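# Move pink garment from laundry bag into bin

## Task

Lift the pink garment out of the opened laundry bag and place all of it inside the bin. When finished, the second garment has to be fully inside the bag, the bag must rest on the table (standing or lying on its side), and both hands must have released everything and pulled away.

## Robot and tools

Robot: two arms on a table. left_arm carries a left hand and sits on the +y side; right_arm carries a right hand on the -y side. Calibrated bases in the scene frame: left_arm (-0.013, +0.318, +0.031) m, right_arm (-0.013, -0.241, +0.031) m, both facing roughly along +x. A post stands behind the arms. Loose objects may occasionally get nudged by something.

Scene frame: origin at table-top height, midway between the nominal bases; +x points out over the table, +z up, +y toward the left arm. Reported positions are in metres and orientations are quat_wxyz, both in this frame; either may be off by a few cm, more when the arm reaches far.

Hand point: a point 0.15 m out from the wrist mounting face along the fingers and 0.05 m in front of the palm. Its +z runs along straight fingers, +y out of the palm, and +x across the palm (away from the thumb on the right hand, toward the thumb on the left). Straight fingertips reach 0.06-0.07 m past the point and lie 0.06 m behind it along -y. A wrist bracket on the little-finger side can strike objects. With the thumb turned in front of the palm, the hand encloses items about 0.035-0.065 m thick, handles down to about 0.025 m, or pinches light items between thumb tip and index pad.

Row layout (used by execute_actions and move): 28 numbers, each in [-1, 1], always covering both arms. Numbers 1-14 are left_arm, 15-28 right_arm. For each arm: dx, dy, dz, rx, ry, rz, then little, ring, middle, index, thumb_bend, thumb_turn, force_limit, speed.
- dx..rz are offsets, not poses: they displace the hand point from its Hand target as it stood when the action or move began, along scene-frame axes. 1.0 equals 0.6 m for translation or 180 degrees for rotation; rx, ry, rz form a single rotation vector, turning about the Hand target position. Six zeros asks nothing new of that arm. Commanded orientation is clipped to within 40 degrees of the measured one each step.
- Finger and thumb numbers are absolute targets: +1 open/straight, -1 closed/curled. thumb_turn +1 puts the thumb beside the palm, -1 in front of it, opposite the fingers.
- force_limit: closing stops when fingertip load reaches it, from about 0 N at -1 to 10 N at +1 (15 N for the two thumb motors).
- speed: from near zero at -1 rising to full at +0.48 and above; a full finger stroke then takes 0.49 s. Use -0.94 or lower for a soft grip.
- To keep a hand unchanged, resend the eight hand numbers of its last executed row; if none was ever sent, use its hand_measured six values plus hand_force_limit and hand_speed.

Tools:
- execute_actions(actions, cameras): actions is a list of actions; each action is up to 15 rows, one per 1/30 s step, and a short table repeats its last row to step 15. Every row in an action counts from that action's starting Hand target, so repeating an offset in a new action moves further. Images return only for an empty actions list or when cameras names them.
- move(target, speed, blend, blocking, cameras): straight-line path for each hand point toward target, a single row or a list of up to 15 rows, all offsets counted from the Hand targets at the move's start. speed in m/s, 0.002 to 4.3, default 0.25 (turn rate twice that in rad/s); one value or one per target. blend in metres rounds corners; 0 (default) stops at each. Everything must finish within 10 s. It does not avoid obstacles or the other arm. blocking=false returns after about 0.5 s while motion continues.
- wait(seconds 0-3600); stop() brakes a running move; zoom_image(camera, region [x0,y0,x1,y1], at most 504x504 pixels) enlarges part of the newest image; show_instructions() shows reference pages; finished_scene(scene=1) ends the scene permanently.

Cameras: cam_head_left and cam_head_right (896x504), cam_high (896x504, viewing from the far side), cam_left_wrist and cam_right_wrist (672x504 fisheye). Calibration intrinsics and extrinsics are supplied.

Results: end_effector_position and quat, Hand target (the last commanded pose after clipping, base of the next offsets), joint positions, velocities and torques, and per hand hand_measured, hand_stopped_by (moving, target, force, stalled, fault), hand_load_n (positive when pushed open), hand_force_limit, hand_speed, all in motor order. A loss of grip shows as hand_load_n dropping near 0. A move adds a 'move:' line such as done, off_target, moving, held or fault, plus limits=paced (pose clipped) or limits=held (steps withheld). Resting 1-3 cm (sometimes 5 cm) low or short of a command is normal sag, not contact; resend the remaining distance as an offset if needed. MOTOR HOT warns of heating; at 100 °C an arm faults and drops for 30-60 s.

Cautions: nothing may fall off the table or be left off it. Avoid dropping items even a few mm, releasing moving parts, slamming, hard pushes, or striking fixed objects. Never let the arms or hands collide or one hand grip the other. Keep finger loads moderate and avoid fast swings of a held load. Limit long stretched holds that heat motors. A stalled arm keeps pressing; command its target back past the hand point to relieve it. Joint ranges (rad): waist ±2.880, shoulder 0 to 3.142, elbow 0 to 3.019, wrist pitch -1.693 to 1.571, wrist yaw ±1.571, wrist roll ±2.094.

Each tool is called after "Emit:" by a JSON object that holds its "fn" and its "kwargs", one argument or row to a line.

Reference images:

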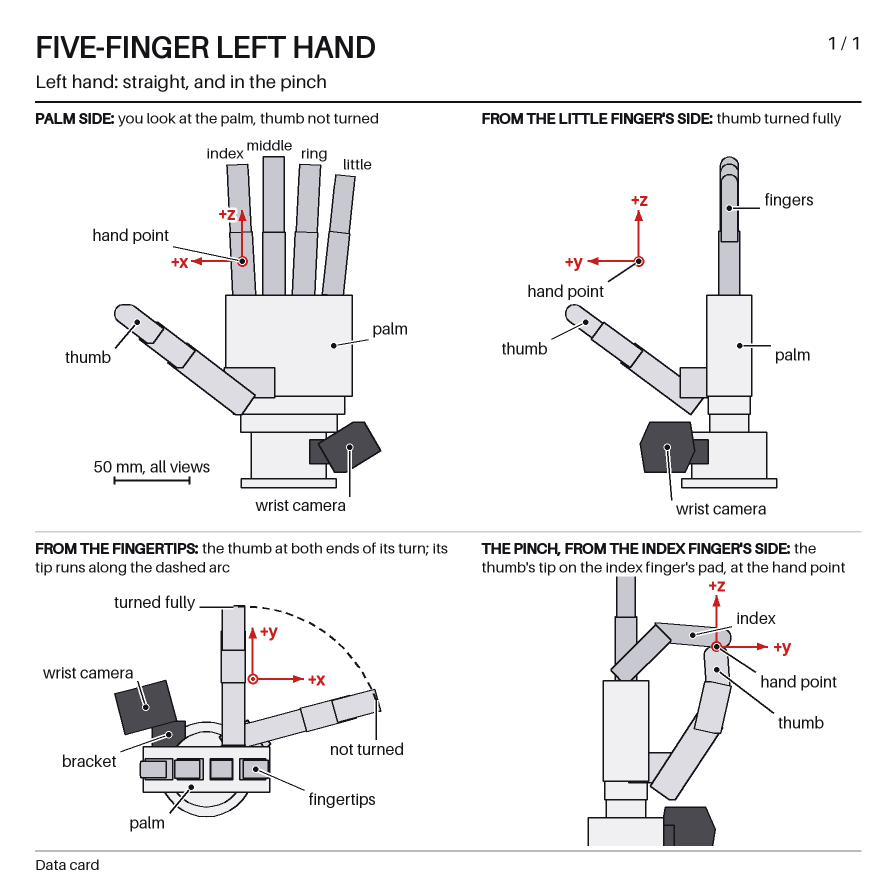

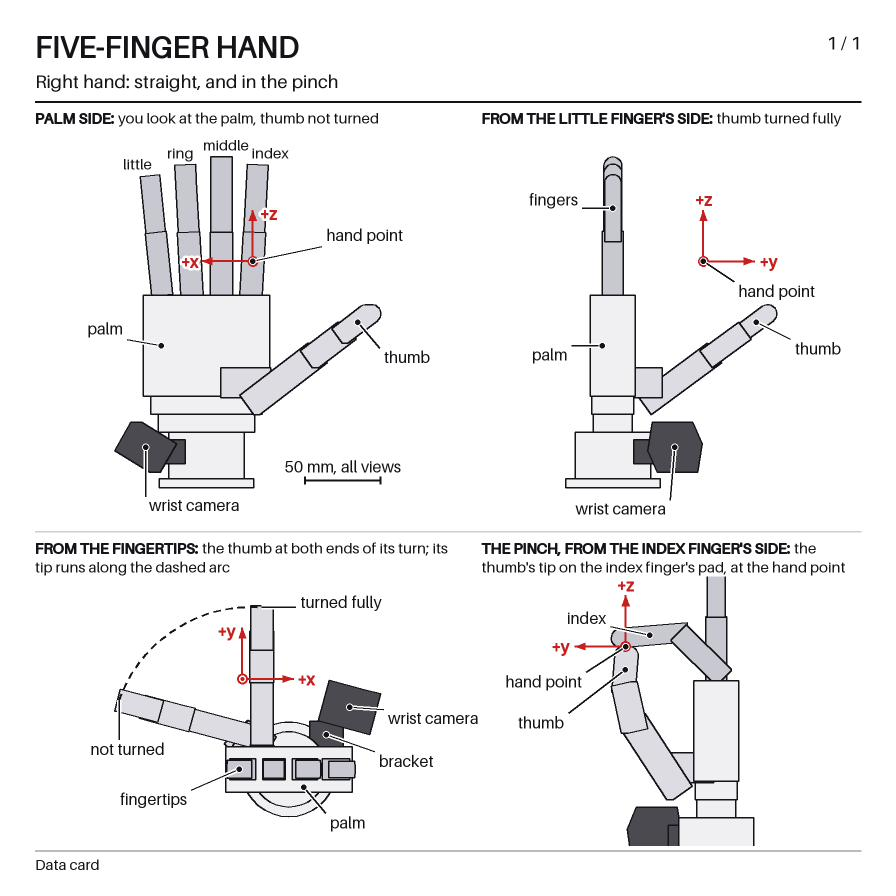

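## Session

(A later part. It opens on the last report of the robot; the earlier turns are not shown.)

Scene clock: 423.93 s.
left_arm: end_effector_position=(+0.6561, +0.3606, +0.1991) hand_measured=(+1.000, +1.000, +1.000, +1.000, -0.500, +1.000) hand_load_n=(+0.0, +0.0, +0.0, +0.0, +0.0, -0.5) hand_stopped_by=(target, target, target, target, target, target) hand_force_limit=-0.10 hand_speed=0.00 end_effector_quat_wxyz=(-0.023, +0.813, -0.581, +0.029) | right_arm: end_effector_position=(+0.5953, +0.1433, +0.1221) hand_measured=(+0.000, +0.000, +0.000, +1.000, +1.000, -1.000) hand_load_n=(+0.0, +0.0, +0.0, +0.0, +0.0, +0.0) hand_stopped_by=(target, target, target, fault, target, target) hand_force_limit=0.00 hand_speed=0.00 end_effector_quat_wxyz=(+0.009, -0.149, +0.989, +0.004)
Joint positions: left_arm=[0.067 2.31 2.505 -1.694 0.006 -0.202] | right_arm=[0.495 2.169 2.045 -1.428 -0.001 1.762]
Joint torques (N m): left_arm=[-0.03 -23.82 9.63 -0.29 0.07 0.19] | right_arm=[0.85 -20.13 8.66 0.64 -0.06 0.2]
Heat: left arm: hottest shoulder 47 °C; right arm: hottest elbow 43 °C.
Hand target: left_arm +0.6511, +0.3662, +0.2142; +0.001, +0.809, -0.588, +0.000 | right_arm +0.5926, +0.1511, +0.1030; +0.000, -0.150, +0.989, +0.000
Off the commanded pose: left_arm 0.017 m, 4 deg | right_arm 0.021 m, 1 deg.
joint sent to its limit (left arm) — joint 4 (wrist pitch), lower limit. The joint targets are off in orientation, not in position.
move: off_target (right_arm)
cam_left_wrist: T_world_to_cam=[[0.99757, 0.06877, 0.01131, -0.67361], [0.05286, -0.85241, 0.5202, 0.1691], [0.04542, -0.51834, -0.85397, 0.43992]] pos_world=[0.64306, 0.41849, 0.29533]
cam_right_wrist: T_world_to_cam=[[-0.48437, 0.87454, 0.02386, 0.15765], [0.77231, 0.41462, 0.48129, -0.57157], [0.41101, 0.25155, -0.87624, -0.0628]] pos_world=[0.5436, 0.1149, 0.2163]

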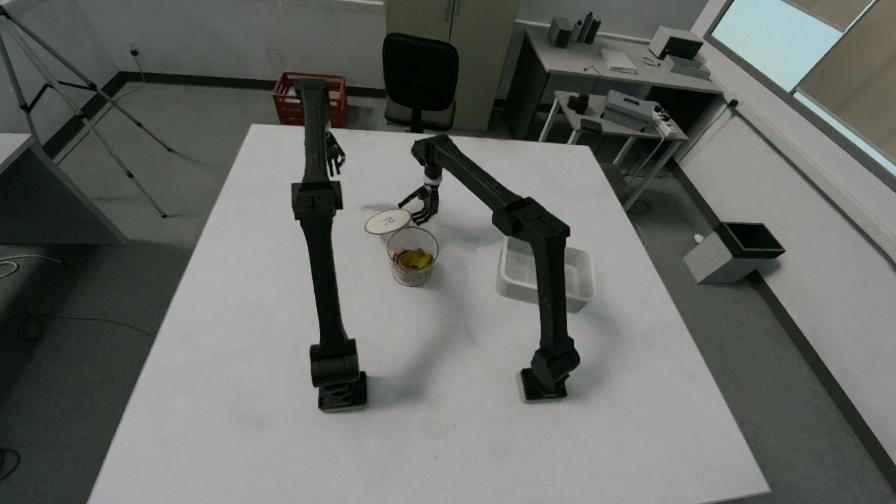

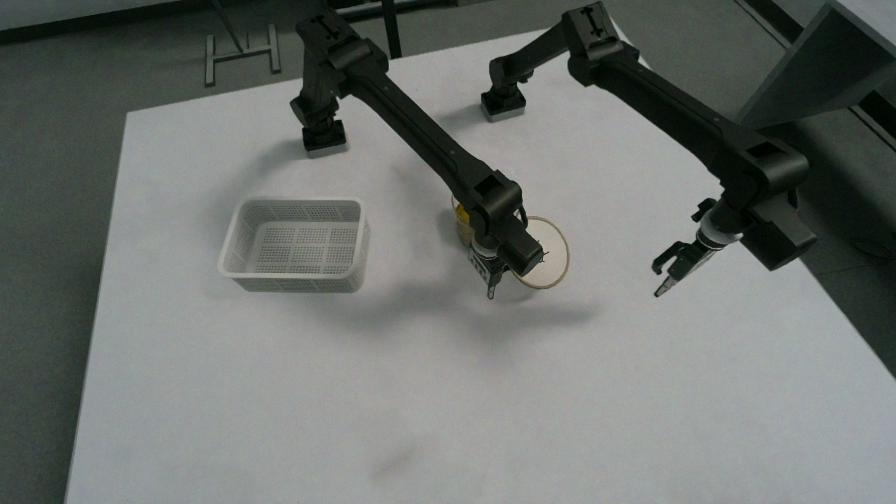

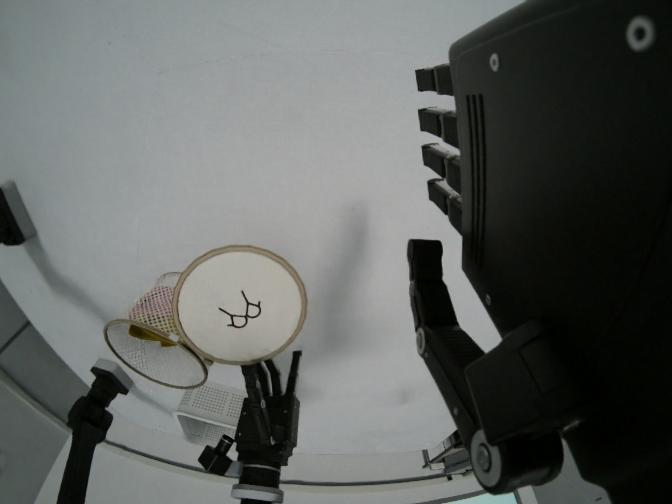

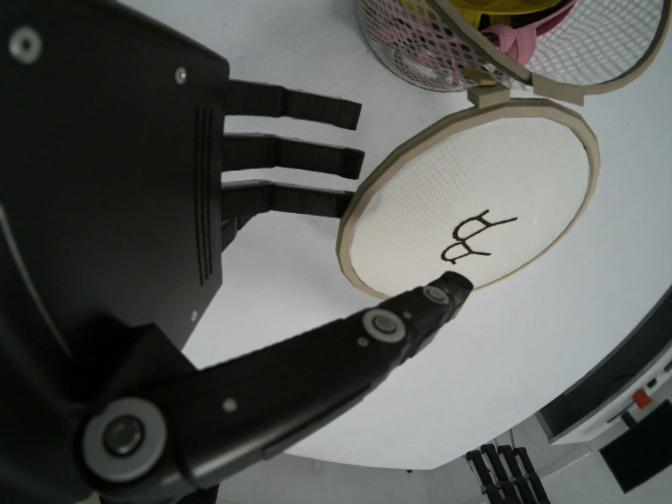

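Emit:
{"fn": "move", "kwargs": {
  "target": [
    [0,0,0,0,0,0,1,1,1,1,-0.5,1,-0.1,0,-0.0,0.0,-0.035,0,0,0,0,0,0,1,1.0,-1,0,0.0]
  ],
  "speed": 0.03,
  "cameras": ["cam_head_left","cam_left_wrist","cam_right_wrist"]
}}

Emit:
{"fn": "zoom_image", "kwargs": {
  "camera": "cam_head_left",
  "region": [360, 160, 460, 260]
}}

Emit:
{"fn": "zoom_image", "kwargs": {
  "camera": "cam_left_wrist",
  "region": [80, 220, 340, 480]
}}

Scene clock: 425.50 s.
left_arm: end_effector_position=(+0.6561, +0.3606, +0.1991) hand_measured=(+1.000, +1.000, +1.000, +1.000, -0.500, +1.000) hand_load_n=(+0.0, +0.0, +0.0, +0.0, +0.0, +0.0) hand_stopped_by=(target, target, target, target, target, target) hand_force_limit=-0.10 hand_speed=0.00 end_effector_quat_wxyz=(-0.023, +0.813, -0.581, +0.029) | right_arm: end_effector_position=(+0.5959, +0.1436, +0.1017) hand_measured=(+0.000, +0.000, +0.000, +1.000, +1.000, -1.000) hand_load_n=(+0.0, +0.5, +0.0, +0.0, +0.0, +0.0) hand_stopped_by=(target, target, target, fault, target, target) hand_force_limit=0.00 hand_speed=0.00 end_effector_quat_wxyz=(+0.009, -0.149, +0.989, +0.004)
Joint positions: left_arm=[0.067 2.31 2.505 -1.694 0.006 -0.202] | right_arm=[0.495 2.18 2.01 -1.382 -0.001 1.762]
Joint torques (N m): left_arm=[-0.21 -23.65 9.47 -0.27 0.07 0.22] | right_arm=[0.79 -20.13 8.55 0.55 -0.06 0.2]
Heat: left arm: hottest shoulder 47 °C; right arm: hottest elbow 43 °C.
Hand target: left_arm +0.6511, +0.3662, +0.2142; +0.001, +0.809, -0.588, +0.000 | right_arm +0.5926, +0.1510, +0.0820; +0.000, -0.150, +0.989, +0.000
Off the commanded pose: left_arm 0.017 m, 4 deg | right_arm 0.021 m, 1 deg.
joint sent to its limit (left arm) — joint 4 (wrist pitch), lower limit. The joint targets are off in orientation, not in position.
move: off_target (right_arm)
cam_left_wrist: T_world_to_cam=[[0.99757, 0.06877, 0.01131, -0.67361], [0.05286, -0.85241, 0.5202, 0.1691], [0.04542, -0.51834, -0.85397, 0.43992]] pos_world=[0.64306, 0.41849, 0.29533]
cam_right_wrist: T_world_to_cam=[[-0.48408, 0.8747, 0.02377, 0.15802], [0.7721, 0.41421, 0.48196, -0.56231], [0.41173, 0.25166, -0.87587, -0.08147]] pos_world=[0.5442, 0.1152, 0.1959]

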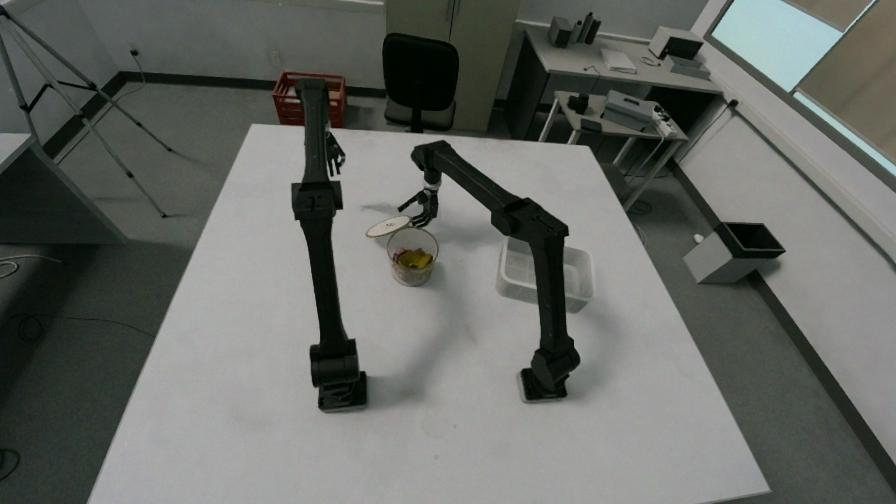

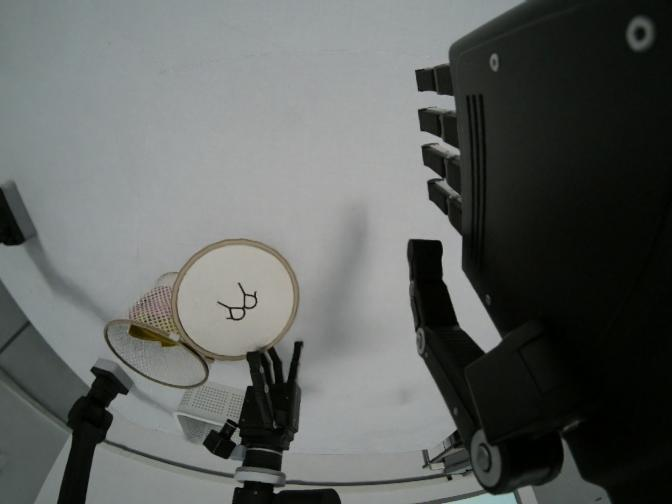

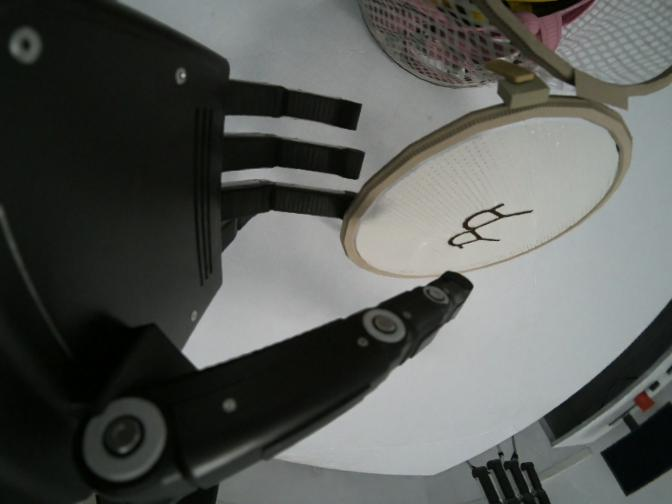

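Scaled by 5.040 from the camera's image (finer frame: 1280x720).

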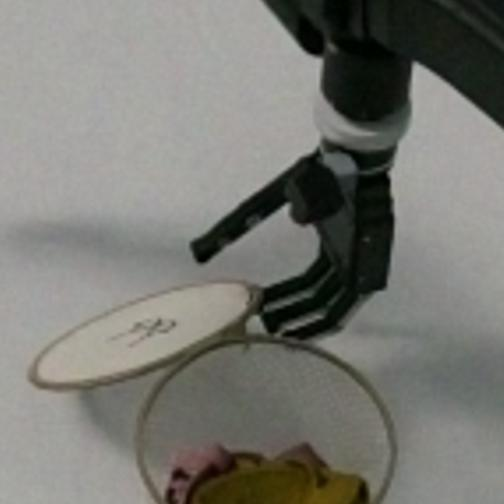

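Scaled by 1.938 from the camera's image (finer frame: 960x720).

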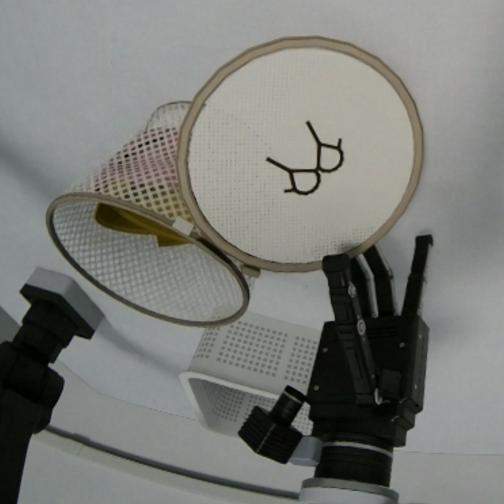

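Emit:
{"fn": "move", "kwargs": {
  "target": [
    [0,0,0,0,0,0,1,1,1,1,-0.5,1,-0.1,0,-0.0,0.0,-0.012,0,0,0,0,0,0,1,1.0,-1,0,0.0],
    [0,0,0,0,0,0,1,1,1,1,-0.5,1,-0.1,0,0.03,-0.1,-0.012,0,0,0,0,0,0,1,1.0,-1,0,0.0],
    [0,0,0,0,0,0,1,1,1,1,-0.5,1,-0.1,0,0.03,-0.2,0.1,0,0,0,0,0,0,1,1.0,-1,0,0.0]
  ],
  "speed": [0.03,0.05,0.1],
  "cameras": ["cam_head_left","cam_head_right","cam_high","cam_left_wrist","cam_right_wrist"]
}}

Emit:
{"fn": "zoom_image", "kwargs": {
  "camera": "cam_head_left",
  "region": [360, 160, 460, 260]
}}

Emit:
{"fn": "zoom_image", "kwargs": {
  "camera": "cam_left_wrist",
  "region": [80, 220, 340, 480]
}}

Emit:
{"fn": "zoom_image", "kwargs": {
  "camera": "cam_high",
  "region": [430, 150, 630, 310]
}}

Scene clock: 431.33 s.
left_arm: end_effector_position=(+0.6561, +0.3606, +0.1991) hand_measured=(+1.000, +1.000, +1.000, +1.000, -0.500, +1.000) hand_load_n=(+0.0, +0.0, +0.0, +0.0, +0.0, +0.0) hand_stopped_by=(target, target, target, target, target, target) hand_force_limit=-0.10 hand_speed=0.00 end_effector_quat_wxyz=(-0.023, +0.813, -0.581, +0.029) | right_arm: end_effector_position=(+0.6077, +0.0363, +0.1314) hand_measured=(+0.000, +0.000, +0.000, +1.000, +1.000, -1.000) hand_load_n=(+0.0, +0.0, +0.0, +0.0, +0.0, +0.0) hand_stopped_by=(target, target, target, fault, target, target) hand_force_limit=0.00 hand_speed=0.00 end_effector_quat_wxyz=(-0.006, -0.149, +0.989, +0.000)
Joint positions: left_arm=[0.067 2.31 2.505 -1.694 0.006 -0.202] | right_arm=[0.339 2.091 1.942 -1.433 -0.001 1.605]
Joint torques (N m): left_arm=[-0.03 -23.88 9.59 -0.42 0.05 0.23] | right_arm=[-0.73 -21.83 9.48 -0.2 -0.07 0.01]
Heat: left arm: hottest shoulder 47 °C; right arm: hottest elbow 42 °C.
Hand target: left_arm +0.6511, +0.3662, +0.2142; +0.001, +0.809, -0.588, +0.000 | right_arm +0.6107, +0.0310, +0.1419; +0.000, -0.150, +0.989, +0.000
Off the commanded pose: left_arm 0.017 m, 4 deg | right_arm 0.012 m, 1 deg.
joint sent to its limit (left arm) — joint 4 (wrist pitch), lower limit. The joint targets are off in orientation, not in position.
move: off_target (right_arm)
cam_left_wrist: T_world_to_cam=[[0.99757, 0.06877, 0.01131, -0.67361], [0.05286, -0.85241, 0.5202, 0.1691], [0.04542, -0.51834, -0.85397, 0.43992]] pos_world=[0.64306, 0.41849, 0.29533]
cam_right_wrist: T_world_to_cam=[[-0.48438, 0.87447, 0.02596, 0.25671], [0.78451, 0.42104, 0.45527, -0.54547], [0.38719, 0.24088, -0.88998, -0.01617]] pos_world=[0.55853, 0.00907, 0.22728]

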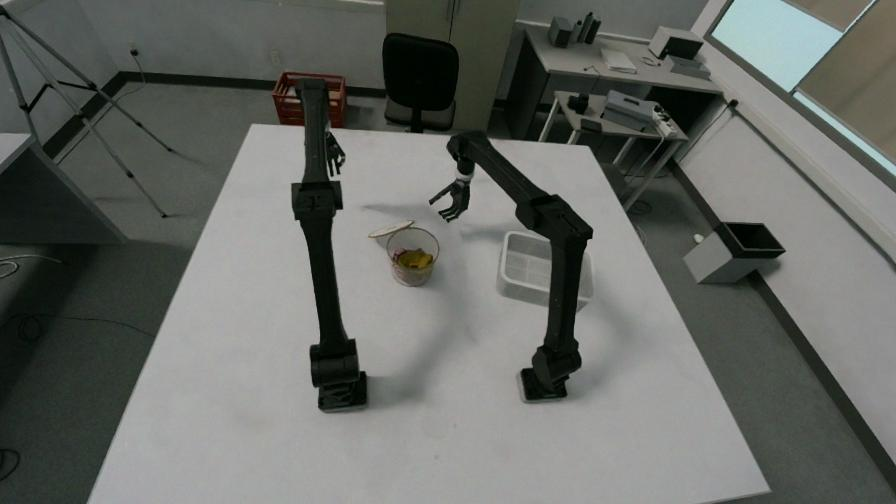

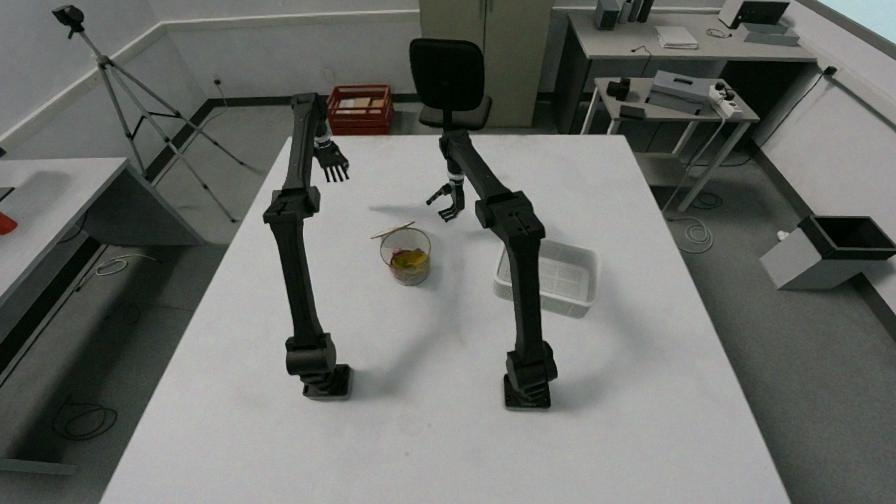

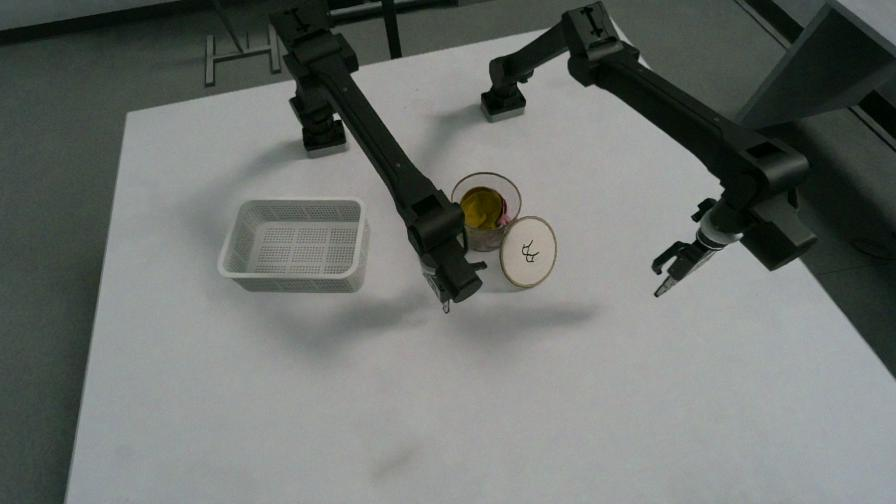

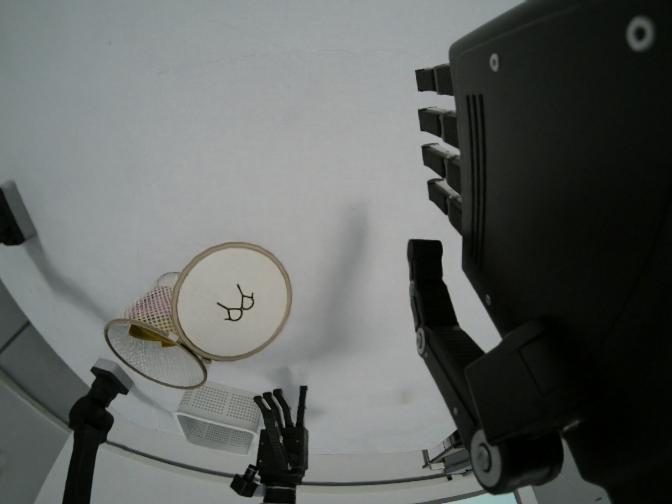

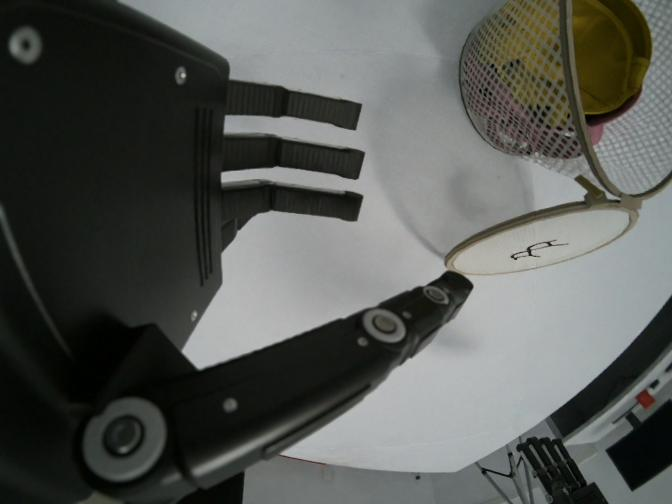

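Scaled by 5.040 from the camera's image (finer frame: 1280x720).

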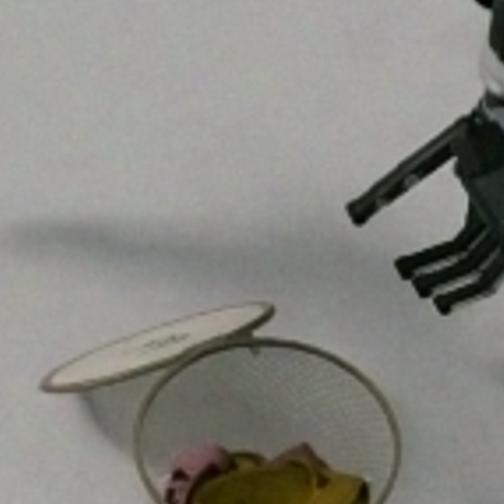

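Scaled by 1.938 from the camera's image (finer frame: 960x720).

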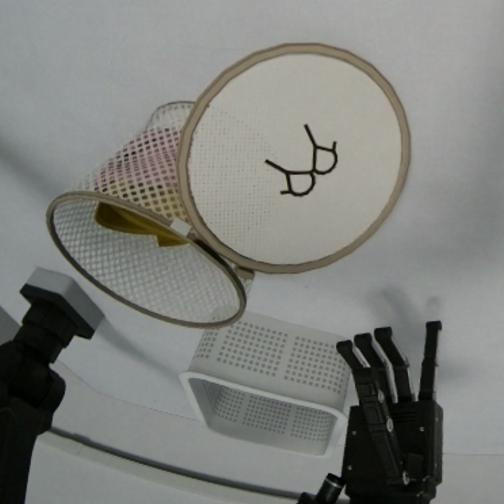

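Scaled by 2.520 from the camera's image (finer frame: 1280x720).

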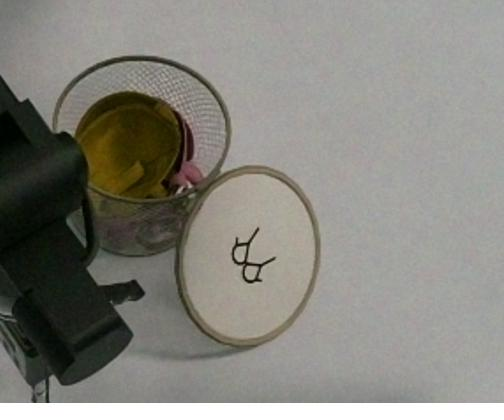

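Emit:
{"fn": "zoom_image", "kwargs": {
  "camera": "cam_high",
  "region": [450, 165, 530, 260]
}}

Emit:
{"fn": "zoom_image", "kwargs": {
  "camera": "cam_head_right",
  "region": [365, 210, 445, 300]
}}

Emit:
{"fn": "zoom_image", "kwargs": {
  "camera": "cam_head_left",
  "region": [375, 210, 455, 300]
}}

Scaled by 5.305 from the camera's image (finer frame: 1280x720).

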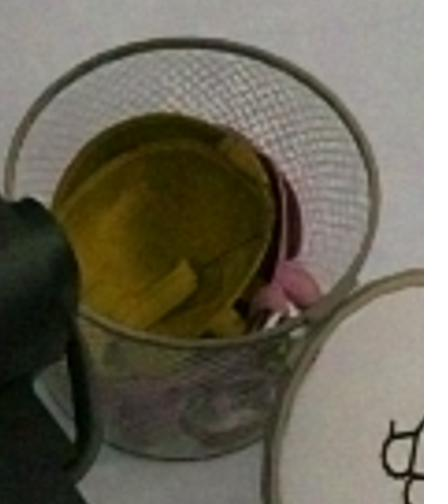

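Scaled by 5.600 from the camera's image (finer frame: 1280x720).

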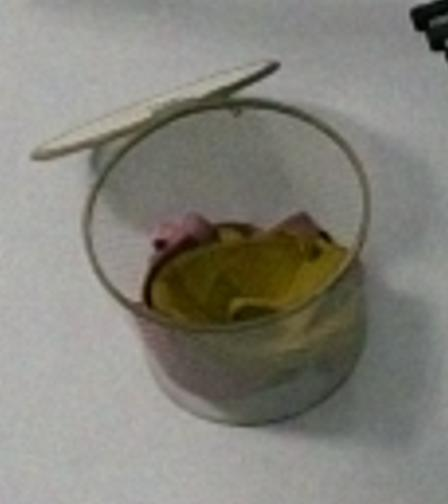

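Scaled by 5.600 from the camera's image (finer frame: 1280x720).

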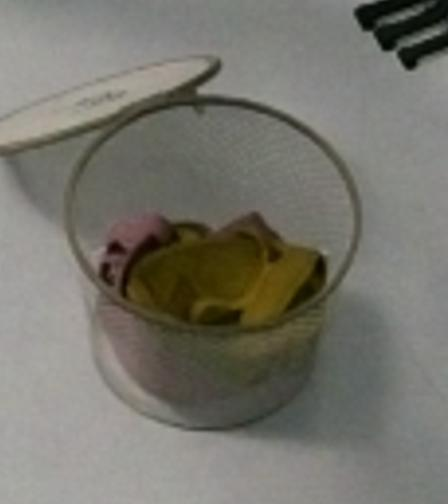

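Emit:
{"fn": "move", "kwargs": {
  "target": [
    [0,0,0.08,0,0,0,1,1,1,1,0.8,1,-0.1,0,0,0,0.15,0,0,0,0,0,0,1,1.0,-1,0,0.0],
    [-0.118,-0.01,0.11,0,0,-0.411,1,1,1,1,0.8,-1,-0.1,0,-0.34,-0.385,0.25,0,0,0,0,0,0,1,1.0,-1,0,0.0]
  ],
  "speed": 0.3,
  "cameras": ["cam_high"]
}}

Scene clock: 440.13 s.
left_arm: end_effector_position=(+0.5845, +0.3664, +0.2673) hand_measured=(+1.000, +1.000, +1.000, +1.000, +0.800, -1.000) hand_load_n=(+0.0, +0.0, +0.0, +0.0, +0.0, +0.0) hand_stopped_by=(target, target, target, target, target, target) hand_force_limit=-0.10 hand_speed=0.00 end_effector_quat_wxyz=(+0.039, -0.303, +0.952, -0.009) | right_arm: end_effector_position=(+0.4109, -0.1963, +0.2911) hand_measured=(+0.000, +0.000, +0.000, +1.000, +1.000, -1.000) hand_load_n=(+0.0, +0.0, +0.0, +0.0, +0.0, +0.0) hand_stopped_by=(target, target, target, fault, target, target) hand_force_limit=0.00 hand_speed=0.00 end_effector_quat_wxyz=(+0.003, -0.150, +0.989, -0.001)
Joint positions: left_arm=[-0.036 2.066 2.268 -1.694 -0.003 0.979] | right_arm=[-0.047 1.411 1.445 -1.597 0 1.217]
Joint torques (N m): left_arm=[-1.61 -20.6 9.63 -0.35 -0.17 0.2] | right_arm=[-0.85 -11.46 8.58 -0.17 -0.13 0.01]
Heat: left arm: hottest shoulder 47 °C; right arm: hottest elbow 42 °C.
Hand target: left_arm +0.5803, +0.3602, +0.2801; -0.001, -0.292, +0.956, +0.000 | right_arm +0.4066, -0.1998, +0.2920; +0.000, -0.150, +0.989, +0.000
Off the commanded pose: left_arm 0.015 m, 5 deg | right_arm 0.006 m, 0 deg.
joint sent to its limit (left arm) — joint 4 (wrist pitch), lower limit. The joint targets are off in orientation, not in position.
move: off_target (left_arm); target 2's new numbers were sent with left_arm's hand 0.015 m and 5 deg from that target

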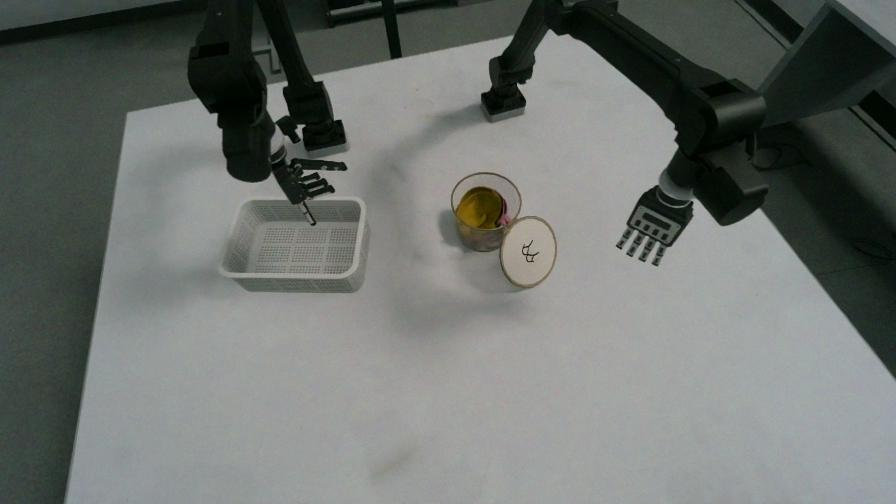

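Emit:
{"fn": "move", "kwargs": {
  "target": [-0.265,-0.345,-0.04,0,0,-0.411,-1,-1,0.3,0.3,0.8,-1,-0.1,0,0,0,0,0,0,0,0,0,0,1,1.0,-1,0,0.0],
  "speed": 0.25,
  "cameras": ["cam_head_left","cam_head_right","cam_high","cam_left_wrist"]
}}

Emit:
{"fn": "zoom_image", "kwargs": {
  "camera": "cam_high",
  "region": [430, 120, 570, 260]
}}

Scene clock: 443.80 s.
left_arm: end_effector_position=(+0.4192, +0.1584, +0.2496) hand_measured=(-1.000, -1.000, +0.300, +0.300, +0.800, -1.000) hand_load_n=(+0.5, +0.0, +0.0, +0.0, +0.0, +0.0) hand_stopped_by=(target, target, target, target, target, target) hand_force_limit=-0.10 hand_speed=0.00 end_effector_quat_wxyz=(-0.015, +0.330, +0.944, +0.004) | right_arm: end_effector_position=(+0.4109, -0.1963, +0.2911) hand_measured=(+0.000, +0.000, +0.000, +1.000, +1.000, -1.000) hand_load_n=(+0.0, +0.0, +0.0, +0.0, +0.0, +0.0) hand_stopped_by=(target, target, target, fault, target, target) hand_force_limit=0.00 hand_speed=0.00 end_effector_quat_wxyz=(+0.003, -0.150, +0.989, -0.001)
Joint positions: left_arm=[-0.558 1.605 1.55 -1.548 -0.003 1.748] | right_arm=[-0.047 1.411 1.445 -1.597 0 1.217]
Joint torques (N m): left_arm=[-0.85 -13.92 9.62 0.81 -0.02 0.23] | right_arm=[-0.85 -11.52 8.57 -0.16 -0.14 0.01]
Heat: left arm: hottest shoulder 47 °C; right arm: hottest elbow 42 °C.
Hand target: left_arm +0.4213, +0.1531, +0.2562; +0.000, +0.342, +0.940, +0.001 | right_arm +0.4066, -0.1998, +0.2920; +0.000, -0.150, +0.989, +0.000
Off the commanded pose: left_arm 0.009 m, 2 deg | right_arm 0.006 m, 0 deg.
move: done
cam_left_wrist: T_world_to_cam=[[-0.80396, -0.59253, -0.05066, 0.45144], [-0.51989, 0.65892, 0.54363, -0.02216], [-0.28874, 0.46339, -0.83779, 0.36962]] pos_world=[0.45814, 0.11081, 0.34458]

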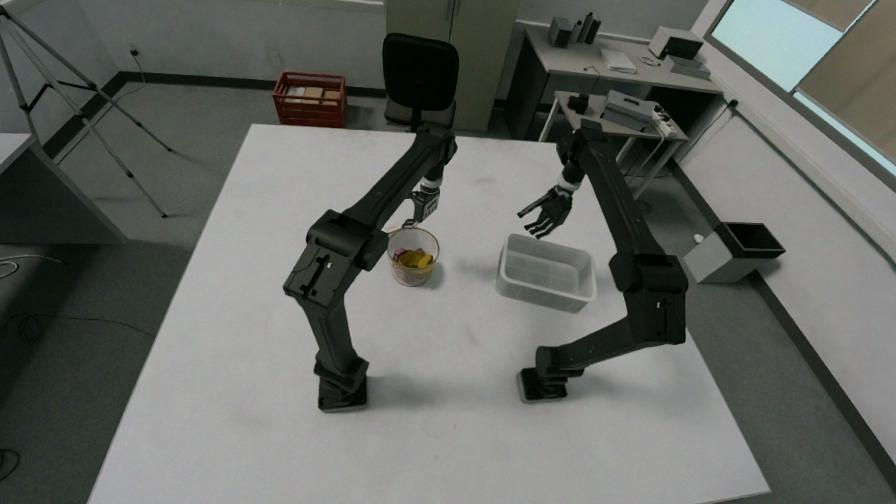

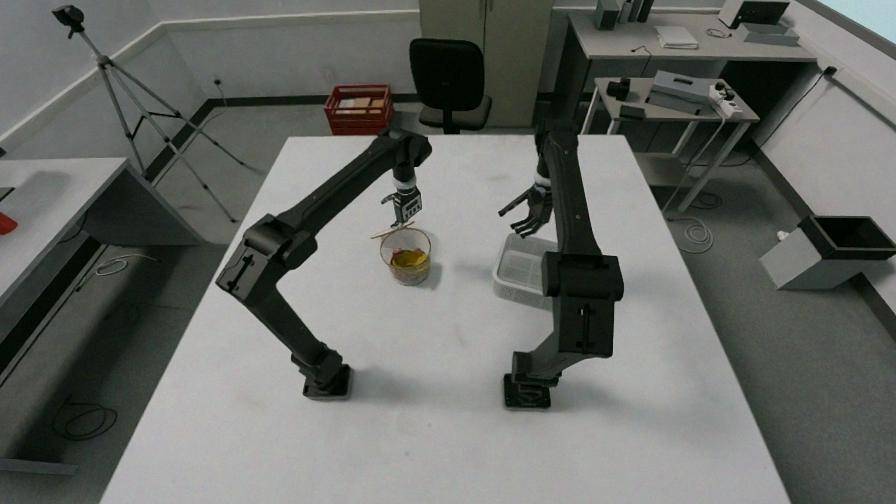

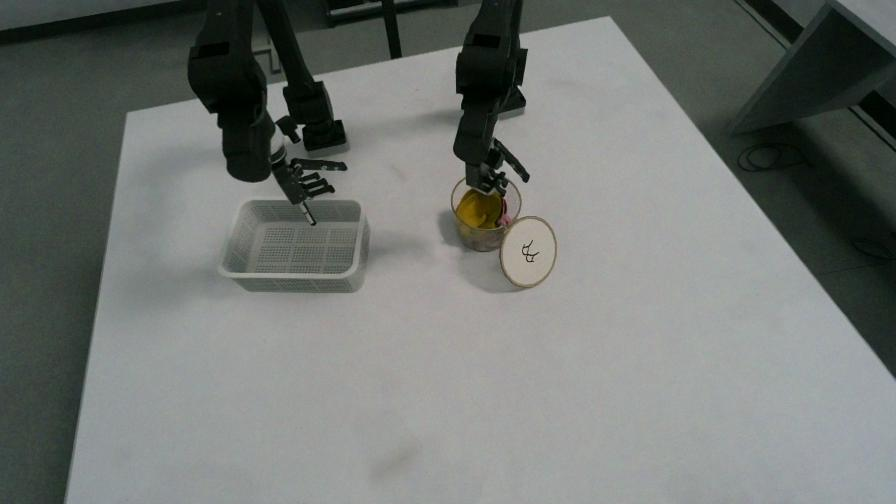

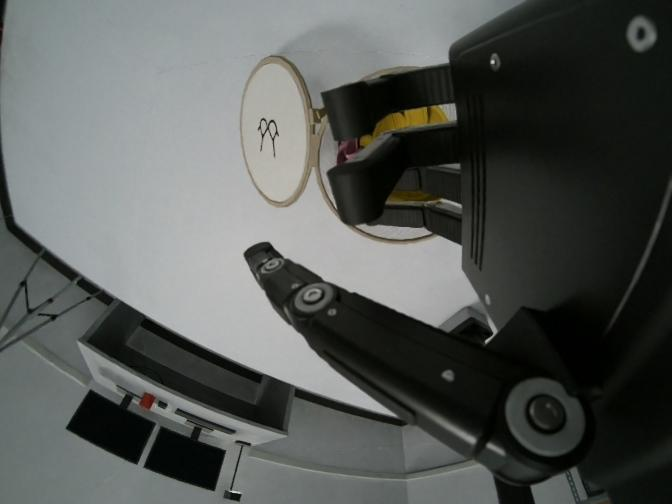

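Scaled by 3.600 from the camera's image (finer frame: 1280x720).

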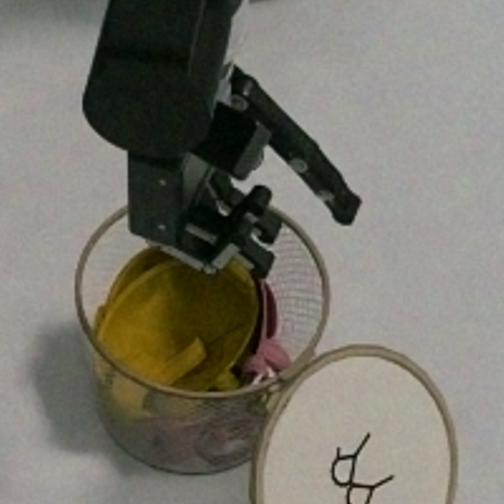

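Emit:
{"fn": "move", "kwargs": {
  "target": [
    [-0.055,-0.1,0.0,0,0,0.556,-1,-1,0.3,0.3,0.8,-1,-0.1,0,0,0,0,0,0,0,0,0,0,1,1.0,-1,0,0.0],
    [-0.055,-0.1,0.0,0,0,0.99,-1,-1,0.3,0.3,0.8,-1,-0.1,0,0,0,0,0,0,0,0,0,0,1,1.0,-1,0,0.0]
  ],
  "speed": 0.3,
  "cameras": ["cam_high","cam_left_wrist"]
}}

Scene clock: 453.23 s.
left_arm: end_effector_position=(+0.3823, +0.0901, +0.2499) hand_measured=(-1.000, -1.000, +0.300, +0.300, +0.800, -1.000) hand_load_n=(+0.0, +0.0, +0.0, +0.0, +0.0, +0.0) hand_stopped_by=(target, target, target, target, target, target) hand_force_limit=-0.10 hand_speed=0.00 end_effector_quat_wxyz=(+0.002, +0.929, -0.369, -0.015) | right_arm: end_effector_position=(+0.4109, -0.1963, +0.2911) hand_measured=(+0.000, +0.000, +0.000, +1.000, +1.000, -1.000) hand_load_n=(+0.0, +0.0, +0.0, +0.0, +0.0, +0.0) hand_stopped_by=(target, target, target, fault, target, target) hand_force_limit=0.00 hand_speed=0.00 end_effector_quat_wxyz=(+0.003, -0.150, +0.989, -0.001)
Joint positions: left_arm=[-0.435 1.523 1.457 -1.534 0.004 -1.188] | right_arm=[-0.047 1.411 1.445 -1.597 0 1.217]
Joint torques (N m): left_arm=[0.5 -12.63 9.55 0.73 -0.05 -0.16] | right_arm=[-0.85 -11.52 8.59 -0.18 -0.14 0.01]
Heat: left arm: hottest shoulder 47 °C; right arm: hottest elbow 42 °C.
Hand target: left_arm +0.3883, +0.0931, +0.2562; +0.001, +0.934, -0.357, +0.000 | right_arm +0.4066, -0.1998, +0.2920; +0.000, -0.150, +0.989, +0.000
Off the commanded pose: left_arm 0.009 m, 2 deg | right_arm 0.006 m, 0 deg.
move: done
cam_left_wrist: T_world_to_cam=[[0.84712, 0.52494, -0.0826, -0.34263], [0.49118, -0.71418, 0.49868, -0.24813], [0.20278, -0.46302, -0.86284, 0.29265]] pos_world=[0.35278, 0.13815, 0.34794]

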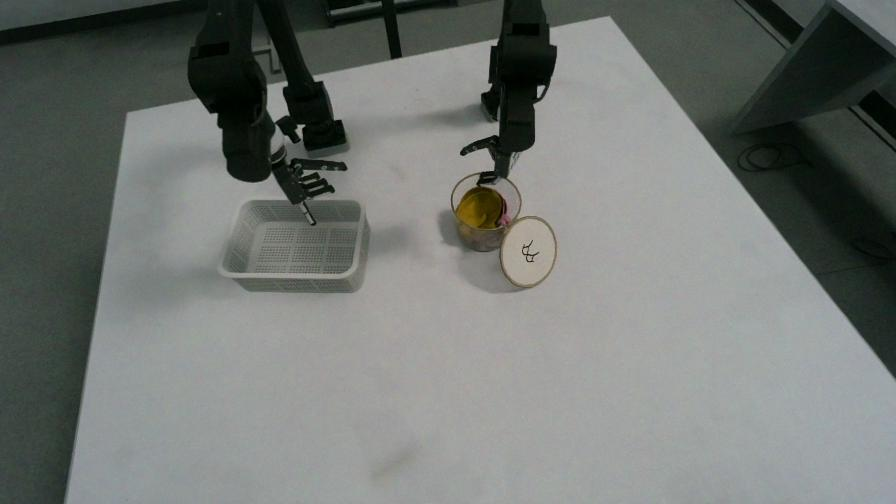

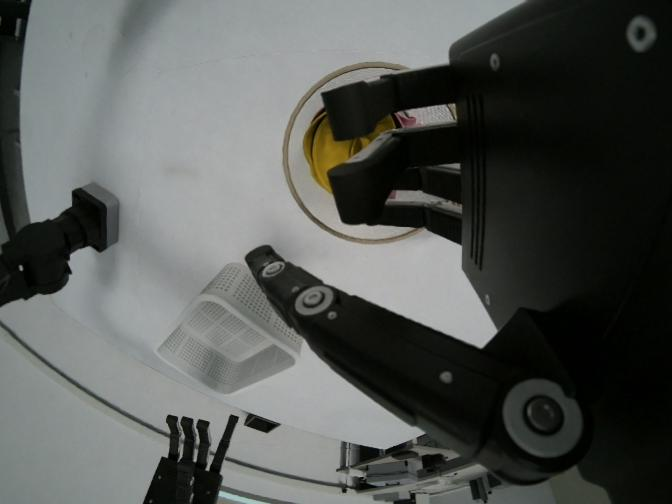

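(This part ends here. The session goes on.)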